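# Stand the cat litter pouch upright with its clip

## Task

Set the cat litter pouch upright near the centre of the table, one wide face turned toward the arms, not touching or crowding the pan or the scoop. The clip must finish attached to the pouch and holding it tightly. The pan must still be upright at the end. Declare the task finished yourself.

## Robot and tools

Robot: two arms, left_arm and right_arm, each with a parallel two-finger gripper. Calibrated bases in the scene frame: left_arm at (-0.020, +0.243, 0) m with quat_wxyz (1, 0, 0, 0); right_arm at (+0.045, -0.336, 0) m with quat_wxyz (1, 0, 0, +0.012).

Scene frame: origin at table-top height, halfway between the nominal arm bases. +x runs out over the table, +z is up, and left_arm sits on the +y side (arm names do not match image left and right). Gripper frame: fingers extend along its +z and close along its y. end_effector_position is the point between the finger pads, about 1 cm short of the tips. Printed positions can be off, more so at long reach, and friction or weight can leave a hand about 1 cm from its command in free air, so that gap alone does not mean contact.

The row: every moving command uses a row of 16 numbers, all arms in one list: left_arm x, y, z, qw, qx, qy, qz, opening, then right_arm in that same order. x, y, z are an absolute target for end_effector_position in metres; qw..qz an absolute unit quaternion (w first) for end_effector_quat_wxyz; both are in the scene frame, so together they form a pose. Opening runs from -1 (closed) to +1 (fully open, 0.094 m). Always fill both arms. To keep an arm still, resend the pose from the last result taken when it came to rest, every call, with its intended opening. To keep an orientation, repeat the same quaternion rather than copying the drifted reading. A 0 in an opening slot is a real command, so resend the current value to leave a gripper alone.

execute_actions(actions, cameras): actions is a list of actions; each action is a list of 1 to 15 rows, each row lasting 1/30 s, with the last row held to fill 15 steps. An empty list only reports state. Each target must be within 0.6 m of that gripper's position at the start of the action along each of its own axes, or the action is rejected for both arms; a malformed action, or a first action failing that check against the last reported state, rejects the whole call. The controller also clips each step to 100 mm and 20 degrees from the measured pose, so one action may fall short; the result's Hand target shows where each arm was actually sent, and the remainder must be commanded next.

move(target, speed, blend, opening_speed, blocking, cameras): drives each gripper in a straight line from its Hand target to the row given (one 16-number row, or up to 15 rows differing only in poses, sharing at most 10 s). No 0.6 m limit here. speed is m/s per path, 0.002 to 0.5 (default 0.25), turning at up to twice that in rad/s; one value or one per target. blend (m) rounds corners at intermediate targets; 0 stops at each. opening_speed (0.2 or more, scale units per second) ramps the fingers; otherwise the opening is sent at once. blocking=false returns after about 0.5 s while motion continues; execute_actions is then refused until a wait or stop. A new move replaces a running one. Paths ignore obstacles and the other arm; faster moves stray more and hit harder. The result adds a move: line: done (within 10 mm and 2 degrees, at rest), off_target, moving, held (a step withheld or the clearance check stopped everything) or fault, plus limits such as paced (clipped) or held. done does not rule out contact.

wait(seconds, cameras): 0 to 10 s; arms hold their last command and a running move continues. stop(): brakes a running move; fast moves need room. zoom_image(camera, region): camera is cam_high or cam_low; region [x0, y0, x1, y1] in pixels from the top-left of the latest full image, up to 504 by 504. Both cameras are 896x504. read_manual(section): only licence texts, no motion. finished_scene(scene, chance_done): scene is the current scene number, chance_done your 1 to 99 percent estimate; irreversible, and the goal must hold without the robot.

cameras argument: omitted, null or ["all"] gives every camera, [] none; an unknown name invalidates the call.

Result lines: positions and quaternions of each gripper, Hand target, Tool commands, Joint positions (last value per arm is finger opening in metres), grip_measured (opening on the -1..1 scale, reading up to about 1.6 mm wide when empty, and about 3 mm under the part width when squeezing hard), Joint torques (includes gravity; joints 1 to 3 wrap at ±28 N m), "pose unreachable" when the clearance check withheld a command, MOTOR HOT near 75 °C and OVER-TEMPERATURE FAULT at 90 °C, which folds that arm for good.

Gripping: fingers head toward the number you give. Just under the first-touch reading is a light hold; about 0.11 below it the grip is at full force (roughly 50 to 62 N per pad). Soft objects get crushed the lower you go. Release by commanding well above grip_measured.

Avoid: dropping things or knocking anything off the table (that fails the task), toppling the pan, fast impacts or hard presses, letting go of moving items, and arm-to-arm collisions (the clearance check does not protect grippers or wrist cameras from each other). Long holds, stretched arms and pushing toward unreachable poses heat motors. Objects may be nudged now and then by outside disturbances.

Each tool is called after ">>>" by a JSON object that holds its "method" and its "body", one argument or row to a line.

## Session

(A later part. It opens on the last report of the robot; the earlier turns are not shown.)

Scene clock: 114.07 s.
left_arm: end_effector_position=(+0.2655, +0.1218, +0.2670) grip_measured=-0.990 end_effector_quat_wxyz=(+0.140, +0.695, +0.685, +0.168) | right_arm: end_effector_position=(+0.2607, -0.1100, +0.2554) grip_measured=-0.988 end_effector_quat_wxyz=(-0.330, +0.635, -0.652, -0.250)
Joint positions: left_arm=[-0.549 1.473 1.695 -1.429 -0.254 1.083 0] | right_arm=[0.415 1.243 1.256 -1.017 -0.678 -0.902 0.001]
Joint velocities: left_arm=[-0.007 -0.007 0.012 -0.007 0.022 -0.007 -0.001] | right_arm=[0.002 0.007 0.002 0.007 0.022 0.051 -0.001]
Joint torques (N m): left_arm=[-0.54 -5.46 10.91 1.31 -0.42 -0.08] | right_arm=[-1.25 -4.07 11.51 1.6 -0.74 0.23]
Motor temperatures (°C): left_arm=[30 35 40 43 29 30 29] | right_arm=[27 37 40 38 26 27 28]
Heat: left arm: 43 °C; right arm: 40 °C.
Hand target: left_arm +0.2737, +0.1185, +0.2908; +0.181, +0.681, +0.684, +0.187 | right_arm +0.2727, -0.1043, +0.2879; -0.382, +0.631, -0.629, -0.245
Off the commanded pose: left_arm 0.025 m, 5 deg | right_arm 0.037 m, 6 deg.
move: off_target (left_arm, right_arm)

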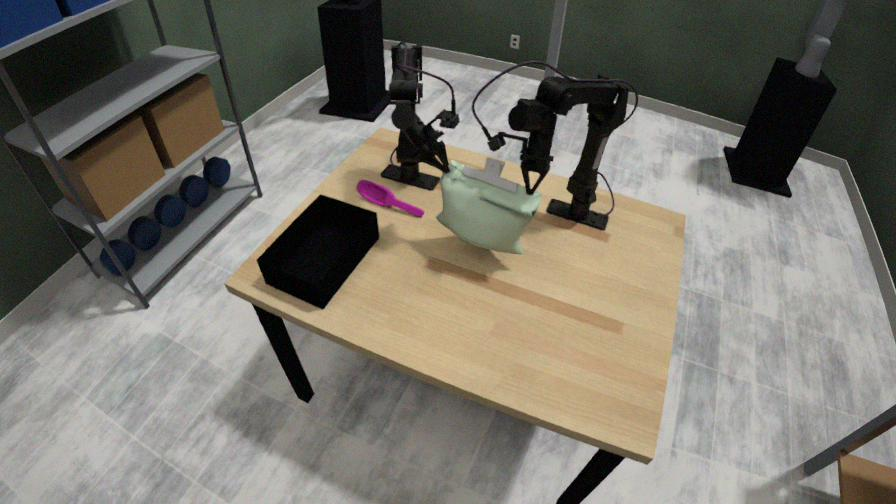

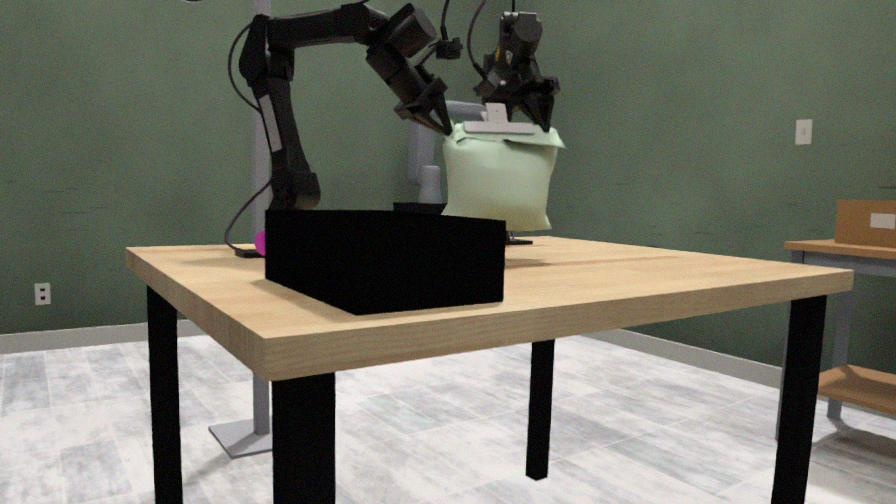

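>>> {"method": "move", "body": {
  "target": [0.274, 0.117, 0.245, 0.1830, 0.6830, 0.6830, 0.1830, -1.0, 0.274, -0.102, 0.255, 0.3807, -0.6300, 0.6300, 0.2473, -1.0],
  "speed": 0.04
}}

>>> {"method": "zoom_image", "body": {
  "camera": "cam_low",
  "region": [360, 80, 680, 290]
}}

>>> {"method": "zoom_image", "body": {
  "camera": "cam_high",
  "region": [390, 150, 570, 300]
}}

Scene clock: 116.07 s.
left_arm: end_effector_position=(+0.2671, +0.1206, +0.2248) grip_measured=-0.990 end_effector_quat_wxyz=(+0.136, +0.696, +0.686, +0.166) | right_arm: end_effector_position=(+0.2635, -0.1119, +0.2305) grip_measured=-0.988 end_effector_quat_wxyz=(-0.320, +0.633, -0.660, -0.247)
Joint positions: left_arm=[-0.549 1.428 1.48 -1.268 -0.253 1.082 0] | right_arm=[0.41 1.243 1.17 -0.954 -0.666 -0.902 0.001]
Joint velocities: left_arm=[0.002 -0.007 0.002 -0.037 -0.051 -0.051 0.001] | right_arm=[-0.002 0.007 -0.022 -0.022 0.022 0.037 0]
Joint torques (N m): left_arm=[-0.34 -8.13 7.12 1.61 -0.32 -0.02] | right_arm=[-0.98 -6.37 6.76 2 -0.84 0.05]
Motor temperatures (°C): left_arm=[30 35 40 43 29 30 29] | right_arm=[27 37 40 38 26 27 29]
Heat: left arm: 43 °C; right arm: 40 °C.
Hand target: left_arm +0.2730, +0.1174, +0.2450; +0.183, +0.684, +0.683, +0.182 | right_arm +0.2717, -0.1042, +0.2561; -0.378, +0.633, -0.629, -0.247
Off the commanded pose: left_arm 0.022 m, 6 deg | right_arm 0.028 m, 8 deg.
move: off_target (left_arm, right_arm)

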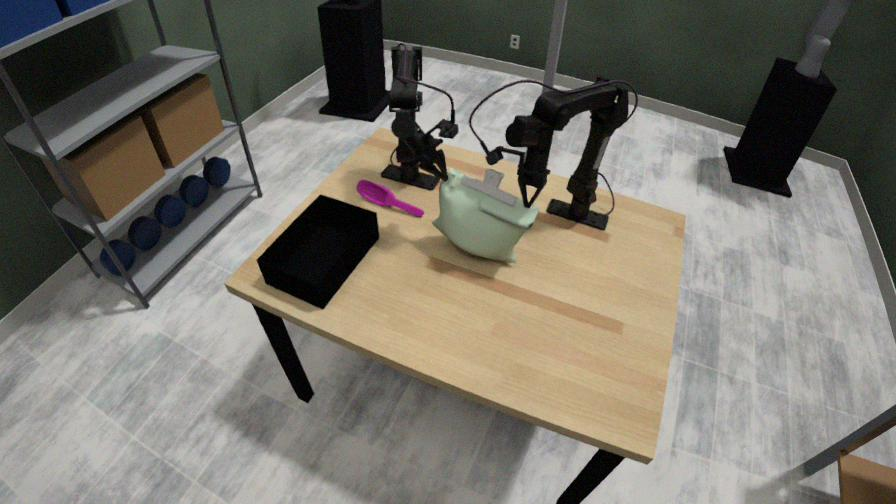

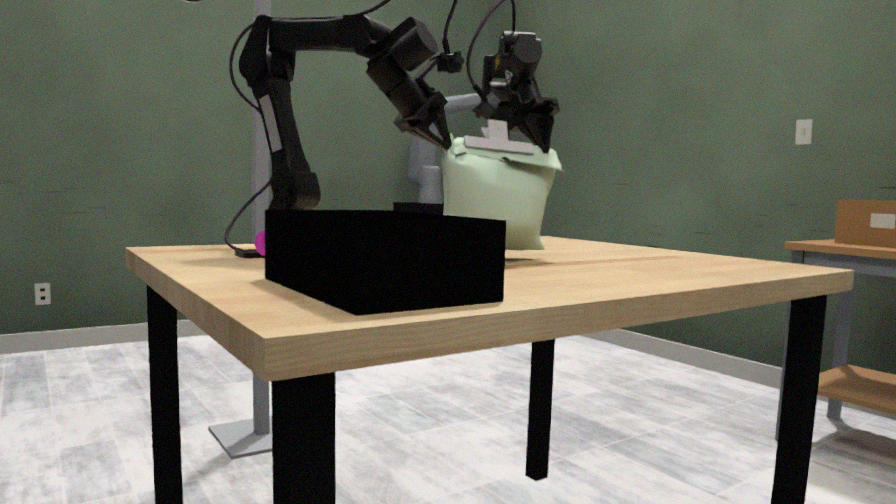

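Scaled by 1.575.

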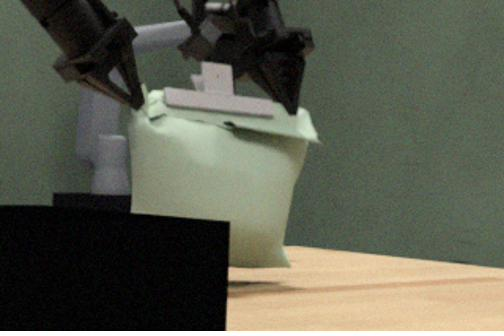

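Scaled by 2.800.

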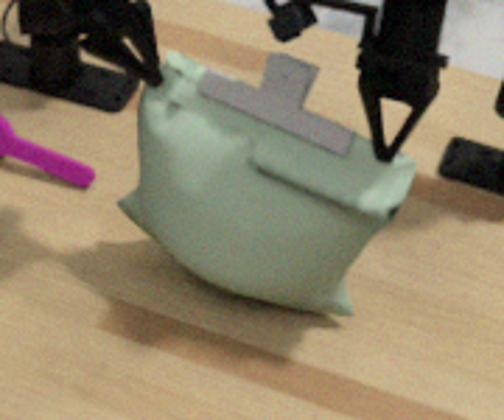

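>>> {"method": "move", "body": {
  "target": [0.272, 0.117, 0.215, 0.1830, 0.6830, 0.6830, 0.1830, -1.0, 0.271, -0.102, 0.221, 0.3807, -0.6300, 0.6300, 0.2473, -1.0],
  "speed": 0.03
}}

>>> {"method": "zoom_image", "body": {
  "camera": "cam_low",
  "region": [360, 80, 680, 290]
}}

>>> {"method": "zoom_image", "body": {
  "camera": "cam_high",
  "region": [390, 150, 570, 300]
}}

Scene clock: 119.77 s.
left_arm: end_effector_position=(+0.2697, +0.1194, +0.2016) grip_measured=-0.990 end_effector_quat_wxyz=(+0.153, +0.691, +0.685, +0.171) | right_arm: end_effector_position=(+0.2642, -0.1116, +0.2032) grip_measured=-0.988 end_effector_quat_wxyz=(-0.334, +0.634, -0.654, -0.243)
Joint positions: left_arm=[-0.549 1.384 1.335 -1.13 -0.255 1.082 0] | right_arm=[0.41 1.21 1.025 -0.809 -0.666 -0.9 0.001]
Joint velocities: left_arm=[0.002 -0.012 0.012 -0.007 0.066 -0.007 0.002] | right_arm=[0.017 -0.007 -0.012 -0.007 0.037 -0.022 -0.001]
Joint torques (N m): left_arm=[-0.77 -7.28 6.78 1.45 -0.31 -0.06] | right_arm=[-0.28 -5.44 6.09 1.92 -0.85 0.13]
Motor temperatures (°C): left_arm=[30 35 39 42 29 30 29] | right_arm=[27 37 39 39 27 27 29]
Heat: left arm: 42 °C; right arm: 39 °C.
Hand target: left_arm +0.2718, +0.1171, +0.2147; +0.183, +0.684, +0.683, +0.182 | right_arm +0.2694, -0.1036, +0.2218; -0.378, +0.633, -0.629, -0.247
Off the commanded pose: left_arm 0.014 m, 4 deg | right_arm 0.021 m, 6 deg.
move: off_target (left_arm, right_arm)

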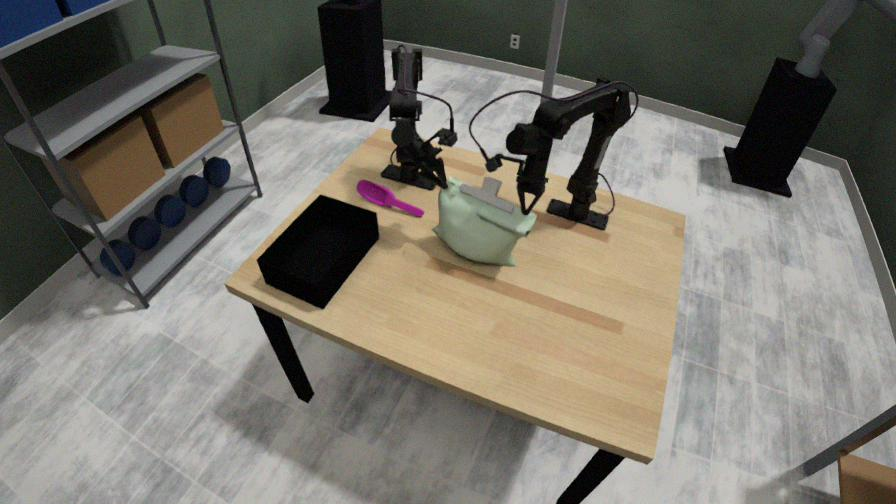

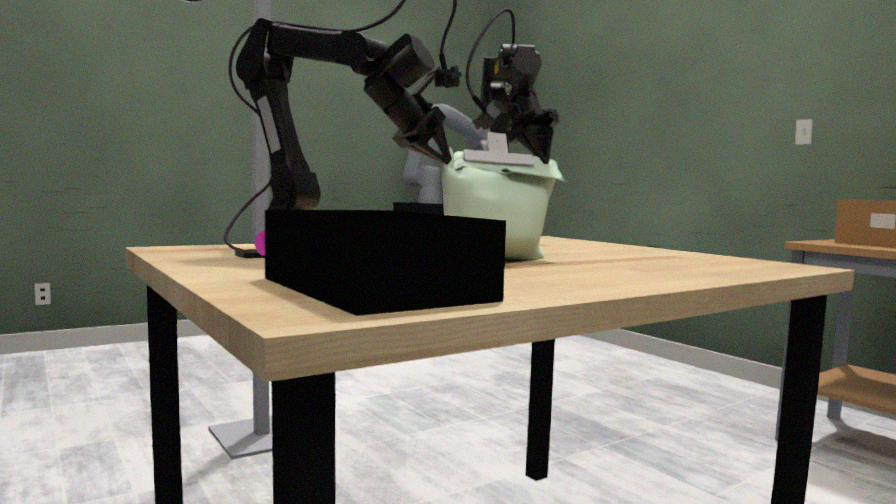

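Scaled by 1.575.

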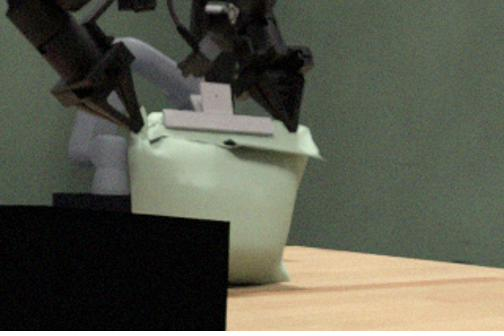

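Scaled by 2.800.

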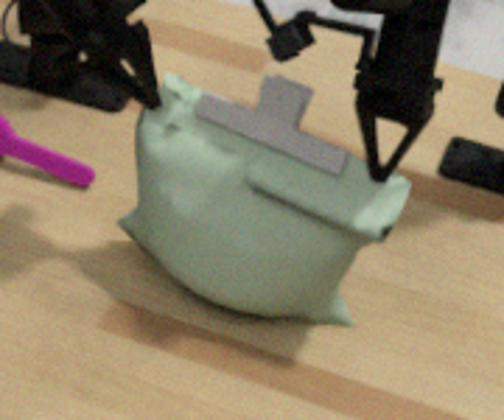

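>>> {"method": "move", "body": {
  "target": [0.270, 0.117, 0.192, 0.1830, 0.6830, 0.6830, 0.1830, -1.0, 0.268, -0.103, 0.198, 0.3807, -0.6300, 0.6300, 0.2473, -1.0],
  "speed": 0.03
}}

>>> {"method": "zoom_image", "body": {
  "camera": "cam_low",
  "region": [360, 80, 680, 290]
}}

>>> {"method": "zoom_image", "body": {
  "camera": "cam_high",
  "region": [390, 150, 570, 300]
}}

Scene clock: 121.23 s.
left_arm: end_effector_position=(+0.2725, +0.1190, +0.1866) grip_measured=-0.990 end_effector_quat_wxyz=(+0.169, +0.687, +0.683, +0.182) | right_arm: end_effector_position=(+0.2648, -0.1110, +0.1885) grip_measured=-0.988 end_effector_quat_wxyz=(-0.350, +0.633, -0.648, -0.239)
Joint positions: left_arm=[-0.554 1.353 1.234 -1.025 -0.27 1.082 0] | right_arm=[0.41 1.184 0.932 -0.702 -0.668 -0.894 0.001]
Joint velocities: left_arm=[0.017 -0.012 0.007 -0.022 0.022 0.007 0.001] | right_arm=[-0.002 -0.002 0.007 -0.007 -0.051 -0.11 0]
Joint torques (N m): left_arm=[-0.69 -6.38 6.05 1.29 -0.15 -0.08] | right_arm=[0.1 -4.48 5.5 1.84 -0.78 0.16]
Motor temperatures (°C): left_arm=[30 35 39 42 29 30 29] | right_arm=[27 37 39 39 27 27 29]
Heat: left arm: 42 °C; right arm: 39 °C.
Hand target: left_arm +0.2700, +0.1171, +0.1916; +0.183, +0.684, +0.683, +0.183 | right_arm +0.2672, -0.1040, +0.1986; -0.379, +0.632, -0.629, -0.247
Off the commanded pose: left_arm 0.006 m, 2 deg | right_arm 0.013 m, 4 deg.
move: off_target (right_arm)

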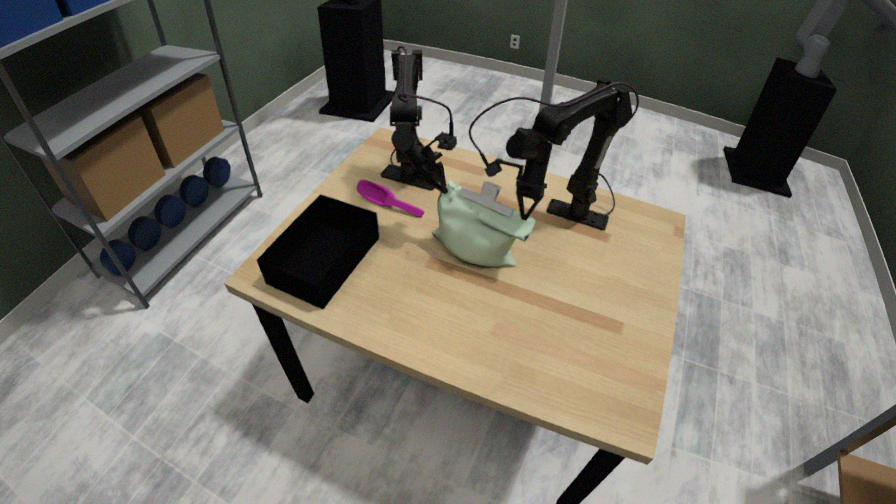

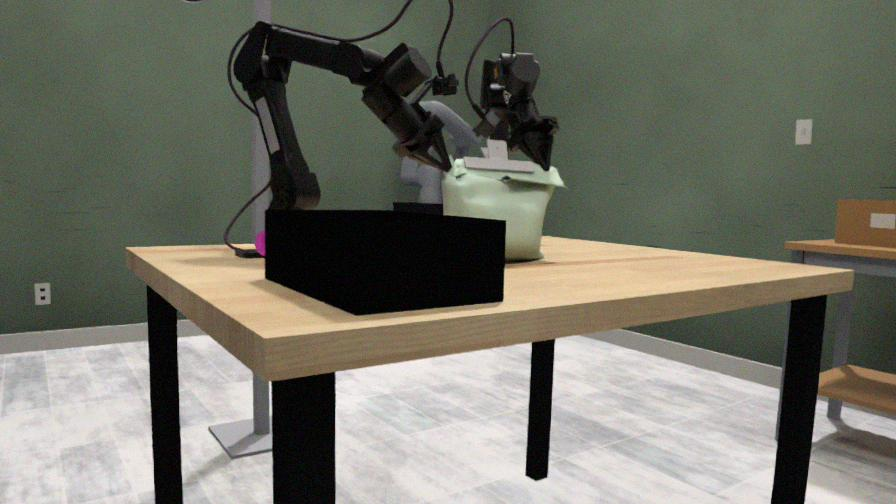

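Scaled by 1.575.

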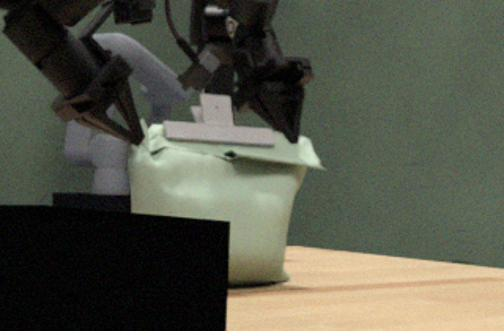

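Scaled by 2.800.

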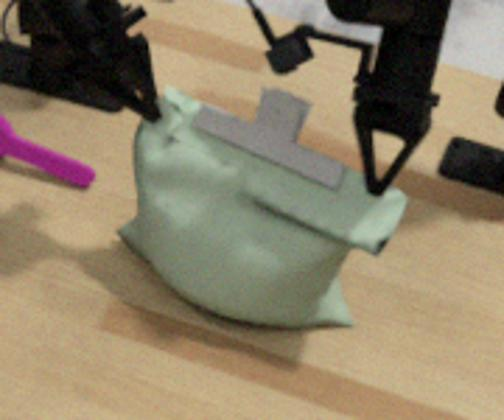

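>>> {"method": "move", "body": {
  "target": [0.270, 0.117, 0.175, 0.1830, 0.6830, 0.6830, 0.1830, -1.0, 0.271, -0.103, 0.180, 0.3807, -0.6300, 0.6300, 0.2473, -1.0],
  "speed": 0.03
}}

>>> {"method": "zoom_image", "body": {
  "camera": "cam_low",
  "region": [360, 80, 680, 290]
}}

>>> {"method": "zoom_image", "body": {
  "camera": "cam_high",
  "region": [390, 150, 570, 300]
}}

Scene clock: 122.93 s.
left_arm: end_effector_position=(+0.2750, +0.1189, +0.1738) grip_measured=-0.990 end_effector_quat_wxyz=(+0.176, +0.684, +0.683, +0.187) | right_arm: end_effector_position=(+0.2702, -0.1106, +0.1774) grip_measured=-0.988 end_effector_quat_wxyz=(-0.363, +0.632, -0.644, -0.233)
Joint positions: left_arm=[-0.554 1.341 1.166 -0.949 -0.277 1.081 0] | right_arm=[0.404 1.184 0.873 -0.614 -0.668 -0.893 0.001]
Joint velocities: left_arm=[-0.007 0.007 -0.002 0.022 0.022 -0.007 0] | right_arm=[-0.017 -0.007 -0.017 0.037 0.007 0.022 0]
Joint torques (N m): left_arm=[-0.91 -6.12 5.83 1.21 -0.1 -0.1] | right_arm=[0.16 -3.11 5.37 1.73 -0.76 0.1]
Motor temperatures (°C): left_arm=[30 35 39 41 29 30 29] | right_arm=[27 37 39 39 27 27 29]
Heat: left arm: 41 °C; right arm: 39 °C.
Hand target: left_arm +0.2700, +0.1171, +0.1749; +0.183, +0.683, +0.683, +0.183 | right_arm +0.2706, -0.1038, +0.1802; -0.379, +0.631, -0.630, -0.247
Off the commanded pose: left_arm 0.005 m, 1 deg | right_arm 0.008 m, 3 deg.
move: off_target (right_arm)

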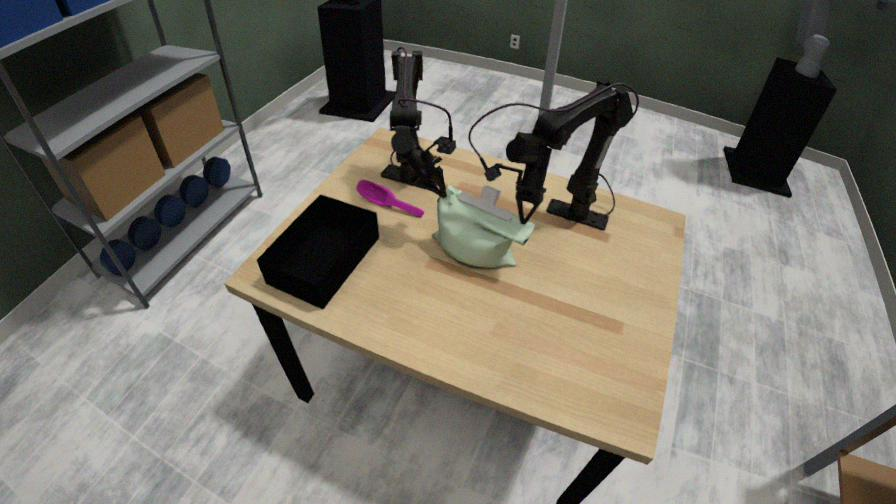

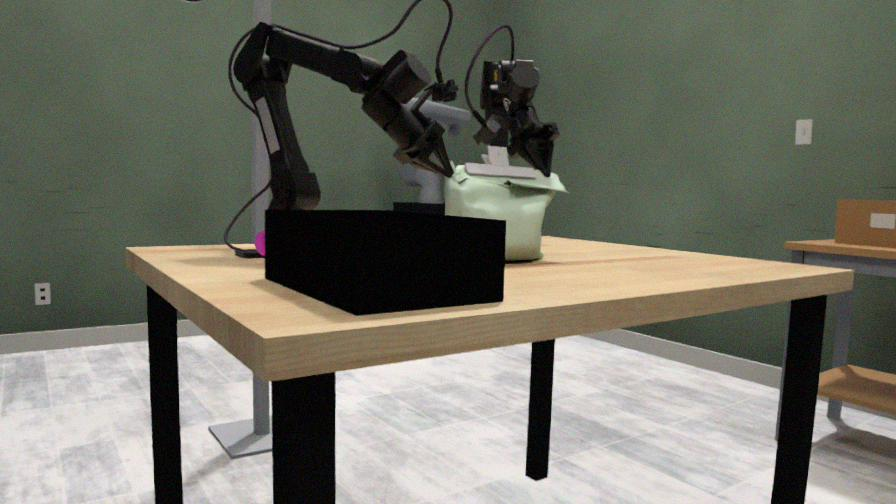

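Scaled by 1.575.

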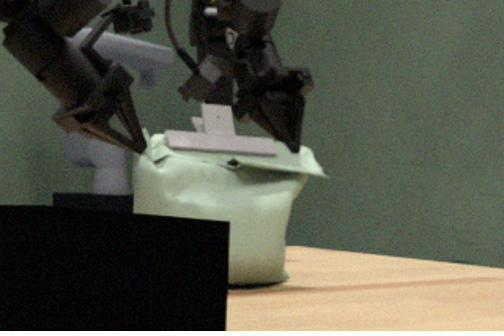

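Scaled by 2.800.

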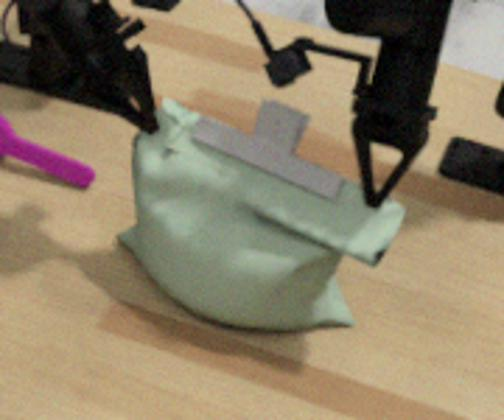

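>>> {"method": "move", "body": {
  "target": [0.268, 0.117, 0.184, 0.1830, 0.6830, 0.6830, 0.1830, -1.0, 0.271, -0.103, 0.189, 0.3807, -0.6300, 0.6300, 0.2473, -1.0],
  "speed": 0.02
}}

>>> {"method": "zoom_image", "body": {
  "camera": "cam_low",
  "region": [360, 80, 680, 290]
}}

>>> {"method": "zoom_image", "body": {
  "camera": "cam_high",
  "region": [390, 150, 570, 300]
}}

Scene clock: 124.10 s.
left_arm: end_effector_position=(+0.2725, +0.1193, +0.1727) grip_measured=-0.990 end_effector_quat_wxyz=(+0.172, +0.684, +0.684, +0.185) | right_arm: end_effector_position=(+0.2696, -0.1110, +0.1768) grip_measured=-0.988 end_effector_quat_wxyz=(-0.361, +0.632, -0.645, -0.234)
Joint positions: left_arm=[-0.557 1.341 1.166 -0.961 -0.278 1.076 0] | right_arm=[0.404 1.184 0.873 -0.619 -0.668 -0.893 0.001]
Joint velocities: left_arm=[0.002 -0.007 -0.017 0.022 -0.051 0.066 0] | right_arm=[0.002 -0.017 -0.002 0.007 -0.081 -0.037 -0.001]
Joint torques (N m): left_arm=[-0.9 -6.01 8.7 0.93 -0.12 -0.11] | right_arm=[0.4 -3.54 7.82 1.49 -0.76 0.12]
Motor temperatures (°C): left_arm=[30 35 39 41 29 30 29] | right_arm=[27 37 39 39 27 27 29]
Heat: left arm: 41 °C; right arm: 39 °C.
Hand target: left_arm +0.2682, +0.1171, +0.1837; +0.183, +0.683, +0.683, +0.183 | right_arm +0.2705, -0.1037, +0.1892; -0.380, +0.631, -0.630, -0.247
Off the commanded pose: left_arm 0.012 m, 1 deg | right_arm 0.015 m, 3 deg.
move: off_target (left_arm, right_arm)

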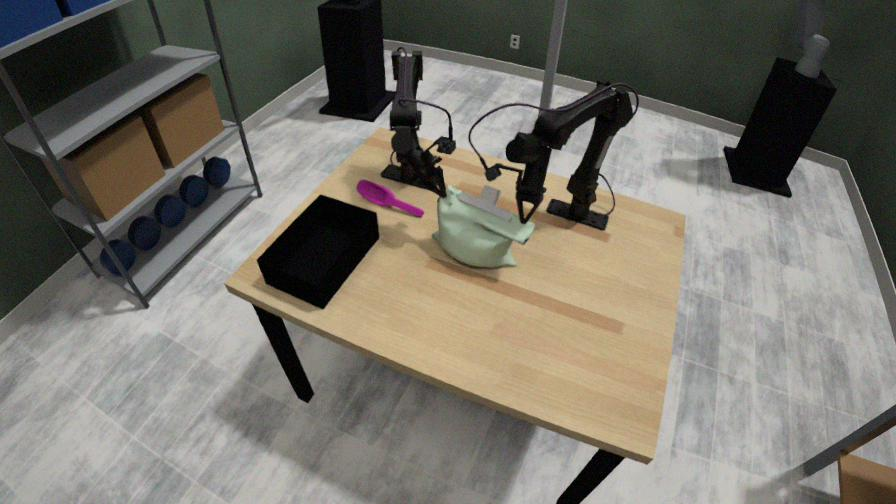

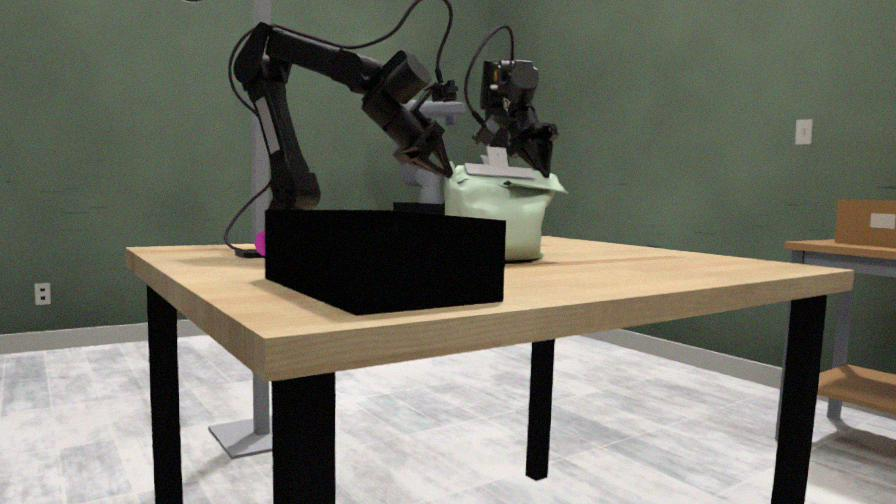

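Scaled by 1.575.

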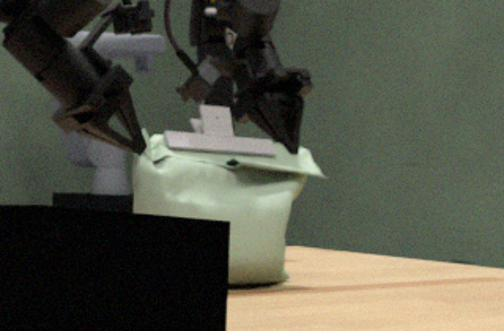

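Scaled by 2.800.

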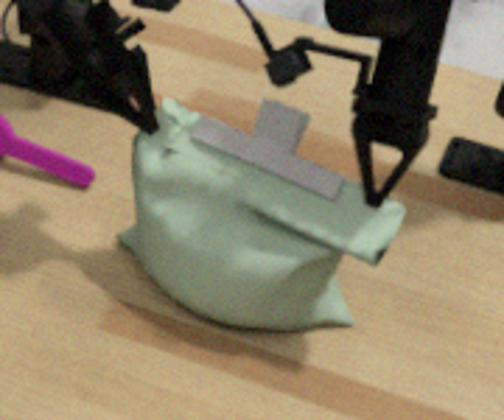

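>>> {"method": "move", "body": {
  "target": [0.268, 0.117, 0.184, 0.1830, 0.6830, 0.6830, 0.1830, -1.0, 0.271, -0.103, 0.189, 0.3807, -0.6300, 0.6300, 0.2473, -0.45],
  "speed": 0.02,
  "opening_speed": 0.35
}}

>>> {"method": "zoom_image", "body": {
  "camera": "cam_low",
  "region": [360, 80, 680, 290]
}}

>>> {"method": "zoom_image", "body": {
  "camera": "cam_high",
  "region": [390, 150, 570, 300]
}}

Scene clock: 126.07 s.
left_arm: end_effector_position=(+0.2704, +0.1186, +0.1734) grip_measured=-0.990 end_effector_quat_wxyz=(+0.172, +0.686, +0.683, +0.184) | right_arm: end_effector_position=(+0.2713, -0.1091, +0.1796) grip_measured=-0.452 end_effector_quat_wxyz=(-0.368, +0.630, -0.642, -0.236)
Joint positions: left_arm=[-0.561 1.336 1.166 -0.967 -0.275 1.076 0] | right_arm=[0.404 1.184 0.873 -0.601 -0.675 -0.887 0.026]
Joint velocities: left_arm=[0.017 0.012 -0.027 -0.051 0.007 0.007 0.001] | right_arm=[0.007 0.002 -0.027 -0.022 0.007 0.007 0]
Joint torques (N m): left_arm=[-0.38 -5.5 8.58 0.99 -0.09 -0.12] | right_arm=[0.18 -3.28 7.47 1.35 -0.73 0.09]
Motor temperatures (°C): left_arm=[30 35 39 41 29 30 29] | right_arm=[27 37 39 38 27 27 29]
Heat: left arm: 41 °C; right arm: 39 °C.
Hand target: left_arm +0.2682, +0.1171, +0.1837; +0.183, +0.683, +0.683, +0.183 | right_arm +0.2707, -0.1035, +0.1891; -0.380, +0.630, -0.630, -0.247
Off the commanded pose: left_arm 0.011 m, 1 deg | right_arm 0.011 m, 2 deg.
move: off_target (left_arm, right_arm)

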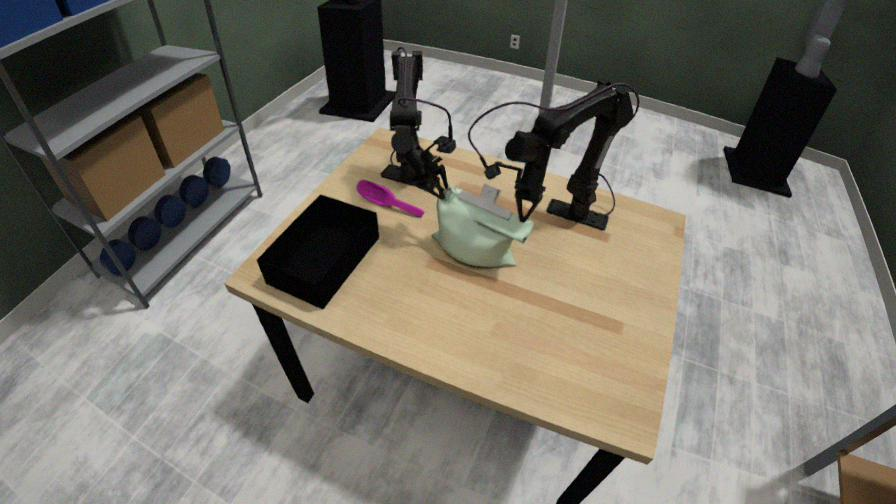

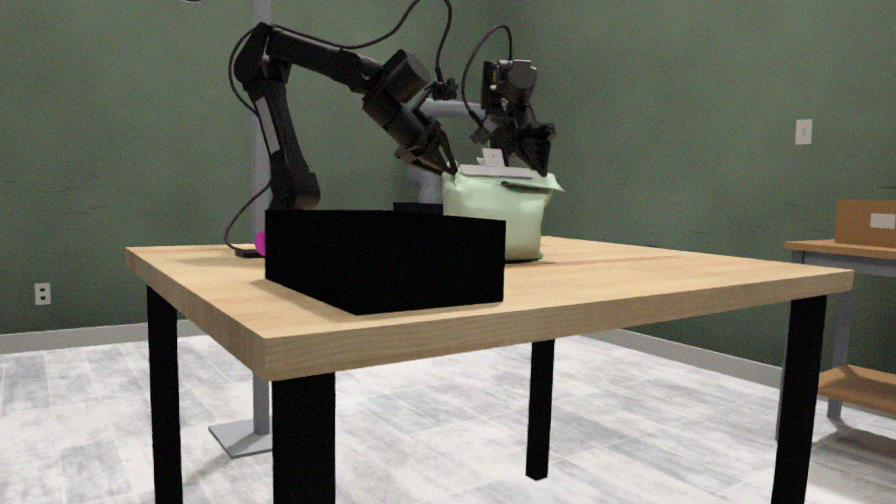

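Scaled by 1.575.

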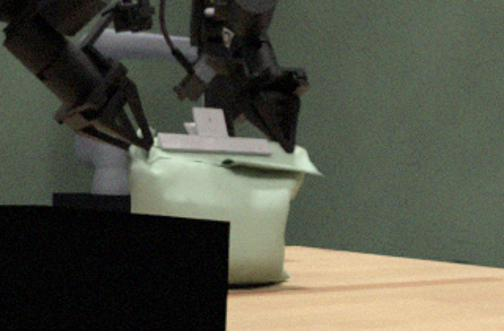

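Scaled by 2.800.

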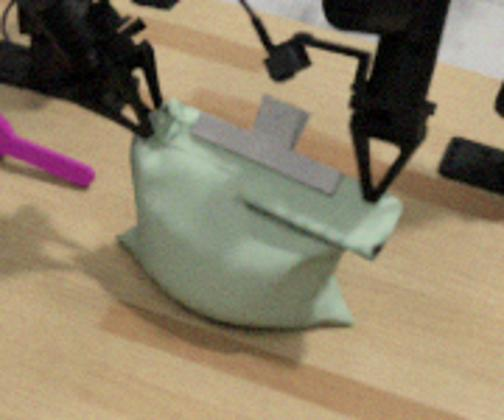

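>>> {"method": "move", "body": {
  "target": [0.268, 0.117, 0.184, 0.1830, 0.6830, 0.6830, 0.1830, -1.0, 0.271, -0.103, 0.189, 0.3807, -0.6300, 0.6300, 0.2473, -0.05],
  "speed": 0.02,
  "opening_speed": 0.35,
  "cameras": ["cam_high", "cam_low"]
}}

>>> {"method": "zoom_image", "body": {
  "camera": "cam_low",
  "region": [360, 80, 680, 290]
}}

>>> {"method": "zoom_image", "body": {
  "camera": "cam_high",
  "region": [390, 150, 570, 300]
}}

Scene clock: 127.77 s.
left_arm: end_effector_position=(+0.2703, +0.1187, +0.1734) grip_measured=-0.990 end_effector_quat_wxyz=(+0.171, +0.686, +0.683, +0.184) | right_arm: end_effector_position=(+0.2716, -0.1089, +0.1798) grip_measured=-0.052 end_effector_quat_wxyz=(-0.369, +0.630, -0.641, -0.235)
Joint positions: left_arm=[-0.561 1.336 1.166 -0.968 -0.275 1.076 0] | right_arm=[0.404 1.184 0.873 -0.6 -0.675 -0.887 0.045]
Joint velocities: left_arm=[-0.017 0.002 -0.012 -0.007 -0.022 0.007 -0.001] | right_arm=[-0.017 0.007 -0.022 -0.037 -0.022 0.022 -0.001]
Joint torques (N m): left_arm=[-0.44 -5.44 8.55 0.99 -0.12 -0.04] | right_arm=[0.36 -3.52 7.82 1.42 -0.68 0.04]
Motor temperatures (°C): left_arm=[30 35 39 40 29 30 29] | right_arm=[27 37 39 38 27 27 28]
Heat: left arm: 40 °C; right arm: 39 °C.
Hand target: left_arm +0.2681, +0.1171, +0.1837; +0.183, +0.683, +0.683, +0.183 | right_arm +0.2708, -0.1034, +0.1890; -0.380, +0.631, -0.630, -0.247
Off the commanded pose: left_arm 0.011 m, 1 deg | right_arm 0.011 m, 2 deg.
move: off_target (left_arm, right_arm)

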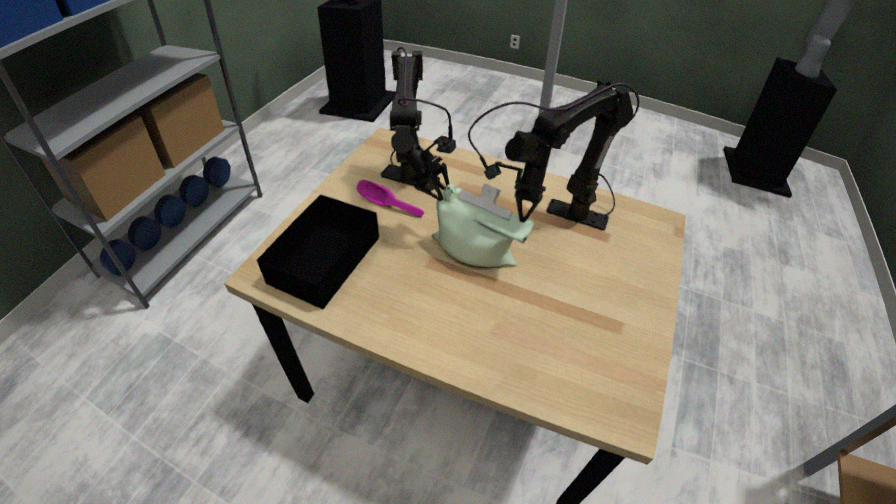

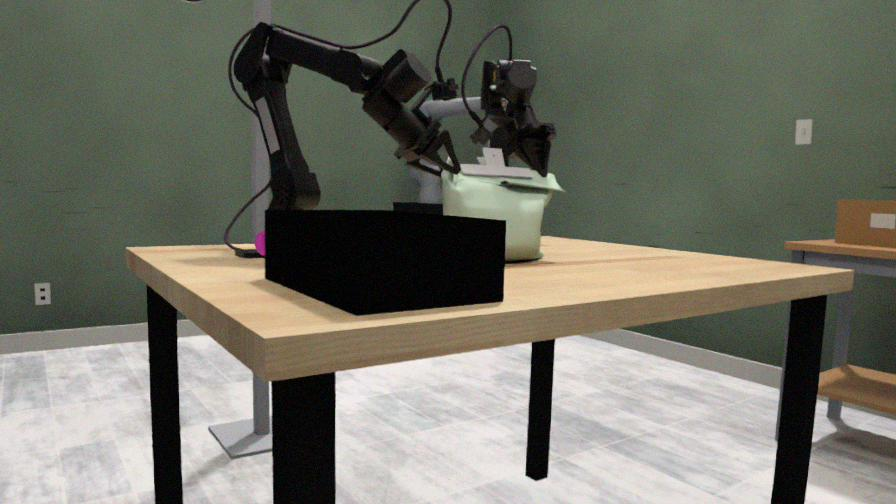

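Scaled by 1.575.

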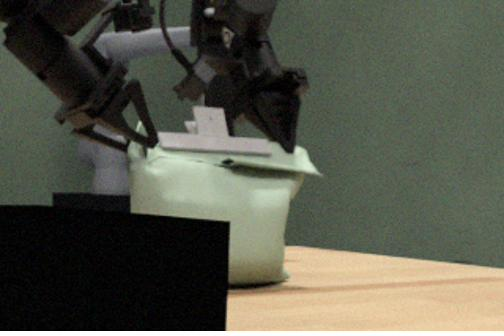

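Scaled by 2.800.

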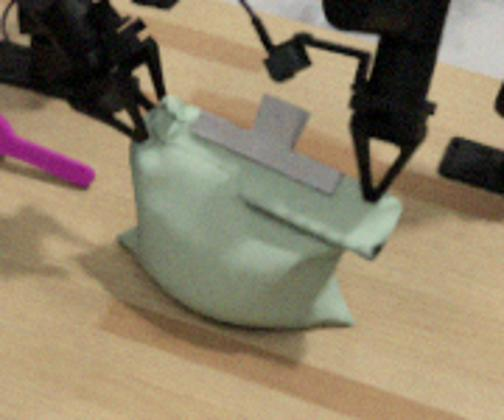

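>>> {"method": "move", "body": {
  "target": [
    [0.268, 0.117, 0.184, 0.1830, 0.6830, 0.6830, 0.1830, -1.0, 0.2552, -0.172, 0.2446, 0.3807, -0.6300, 0.6300, 0.2473, -0.05],
    [0.268, 0.117, 0.184, 0.1830, 0.6830, 0.6830, 0.1830, -1.0, 0.235, -0.215, 0.265, 0.3807, -0.6300, 0.6300, 0.2473, -0.05]
  ],
  "speed": 0.06,
  "blend": 0.02
}}

>>> {"method": "zoom_image", "body": {
  "camera": "cam_low",
  "region": [360, 80, 680, 290]
}}

>>> {"method": "zoom_image", "body": {
  "camera": "cam_high",
  "region": [390, 150, 570, 300]
}}

Scene clock: 131.13 s.
left_arm: end_effector_position=(+0.2699, +0.1179, +0.1732) grip_measured=-0.990 end_effector_quat_wxyz=(+0.172, +0.687, +0.682, +0.182) | right_arm: end_effector_position=(+0.2348, -0.2179, +0.2544) grip_measured=-0.052 end_effector_quat_wxyz=(-0.373, +0.633, -0.636, -0.237)
Joint positions: left_arm=[-0.562 1.336 1.166 -0.968 -0.273 1.075 0] | right_arm=[-0.155 1.144 1.201 -1.509 -0.91 -1.638 0.045]
Joint velocities: left_arm=[0.012 0.002 0.012 -0.081 -0.037 -0.051 0.001] | right_arm=[0.007 -0.017 -0.022 -0.022 -0.022 0.051 0]
Joint torques (N m): left_arm=[-0.35 -5.67 8.55 1.02 -0.15 -0.06] | right_arm=[-0.75 -1.55 8.02 0.15 -0.86 -0.09]
Motor temperatures (°C): left_arm=[30 35 39 40 29 30 29] | right_arm=[27 37 39 37 27 27 28]
Heat: left arm: 40 °C; right arm: 39 °C.
Hand target: left_arm +0.2681, +0.1170, +0.1838; +0.183, +0.683, +0.683, +0.183 | right_arm +0.2353, -0.2164, +0.2642; -0.384, +0.629, -0.632, -0.241
Off the commanded pose: left_arm 0.011 m, 1 deg | right_arm 0.011 m, 2 deg.
move: off_target (left_arm, right_arm)

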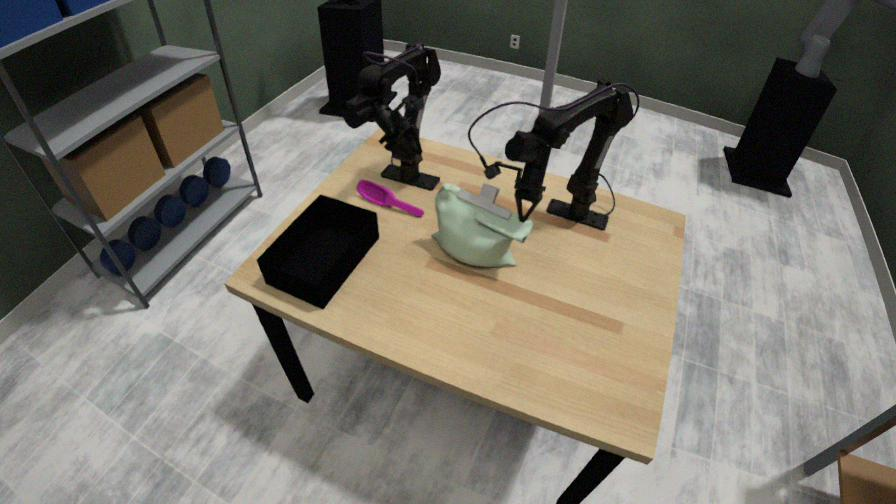

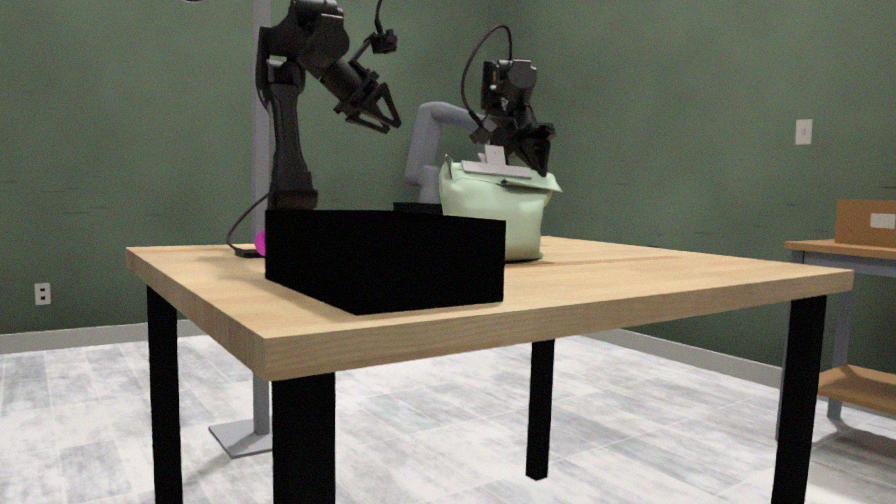

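Scaled by 1.575.

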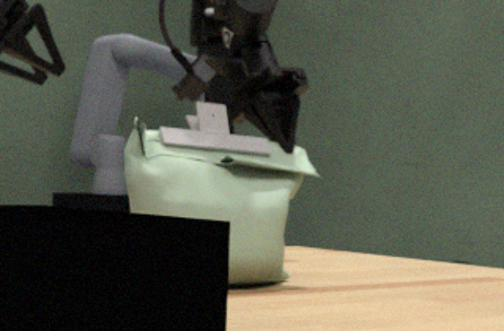

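Scaled by 2.800.

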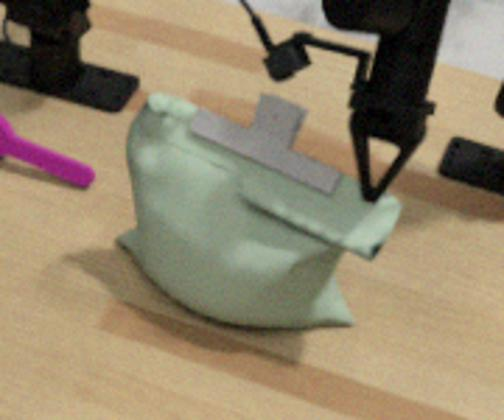

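>>> {"method": "move", "body": {
  "target": [0.268, 0.117, 0.184, 0.1830, 0.6830, 0.6830, 0.1830, -0.4, 0.235, -0.215, 0.265, 0.3807, -0.6300, 0.6300, 0.2473, -0.05],
  "speed": 0.02,
  "opening_speed": 0.3
}}

>>> {"method": "zoom_image", "body": {
  "camera": "cam_low",
  "region": [360, 80, 680, 290]
}}

>>> {"method": "zoom_image", "body": {
  "camera": "cam_high",
  "region": [390, 150, 570, 300]
}}

Scene clock: 133.60 s.
left_arm: end_effector_position=(+0.2695, +0.1182, +0.1730) grip_measured=-0.402 end_effector_quat_wxyz=(+0.171, +0.687, +0.683, +0.182) | right_arm: end_effector_position=(+0.2350, -0.2176, +0.2551) grip_measured=-0.052 end_effector_quat_wxyz=(-0.371, +0.632, -0.636, -0.242)
Joint positions: left_arm=[-0.562 1.336 1.166 -0.97 -0.273 1.075 0.028] | right_arm=[-0.155 1.155 1.21 -1.522 -0.913 -1.644 0.045]
Joint velocities: left_arm=[0.002 -0.002 0.012 0.051 -0.007 -0.037 -0.001] | right_arm=[0.002 -0.007 -0.007 0.007 0.022 -0.037 -0.001]
Joint torques (N m): left_arm=[-0.39 -5.39 8.59 1 -0.16 -0.05] | right_arm=[-0.17 -1.69 7.91 0.14 -0.82 -0.11]
Motor temperatures (°C): left_arm=[30 35 39 40 29 30 29] | right_arm=[27 37 39 36 27 27 28]
Heat: left arm: 40 °C; right arm: 39 °C.
Hand target: left_arm +0.2682, +0.1170, +0.1838; +0.183, +0.683, +0.683, +0.183 | right_arm +0.2349, -0.2152, +0.2648; -0.381, +0.630, -0.630, -0.247
Off the commanded pose: left_arm 0.011 m, 1 deg | right_arm 0.010 m, 2 deg.
move: off_target (left_arm)

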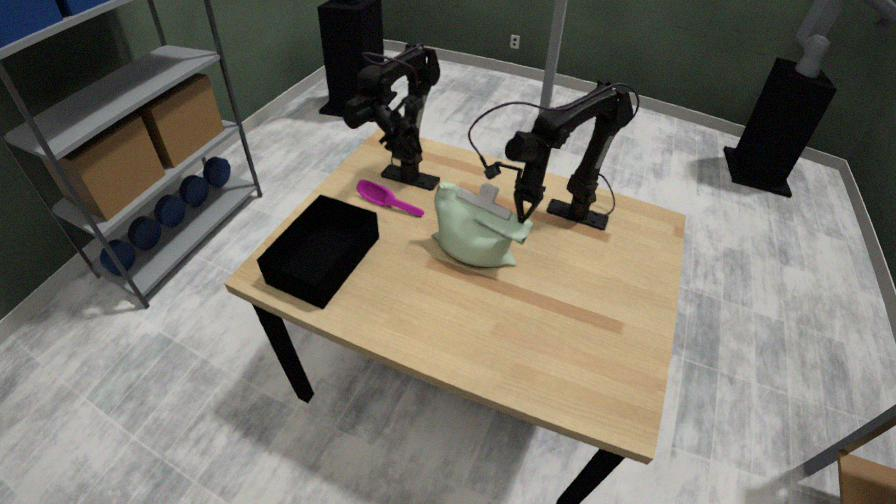

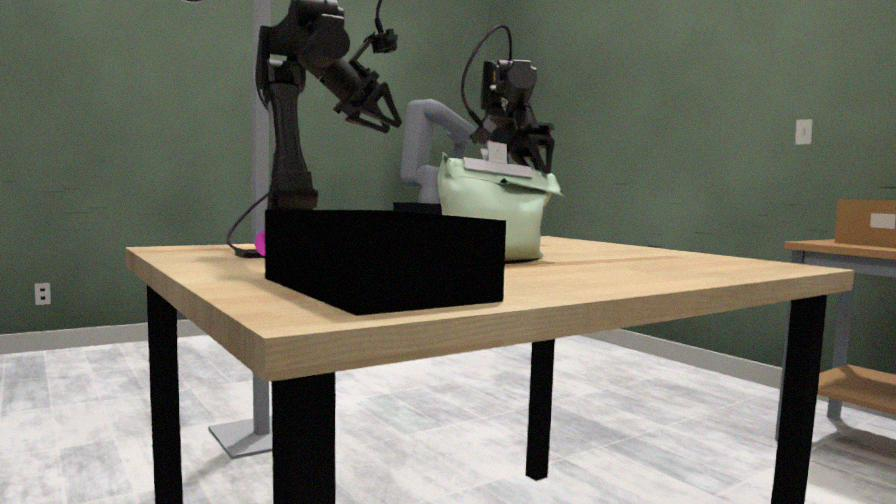

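Scaled by 1.575.

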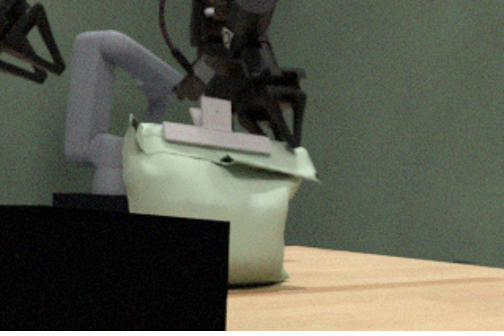

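Scaled by 2.800.

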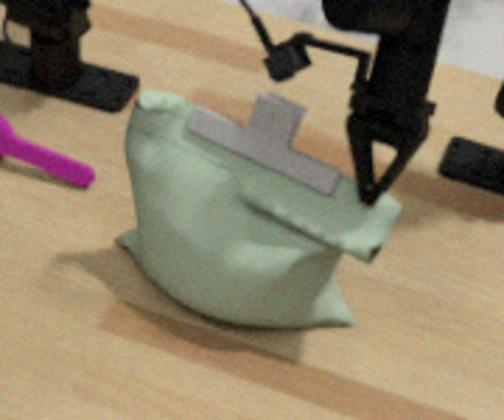

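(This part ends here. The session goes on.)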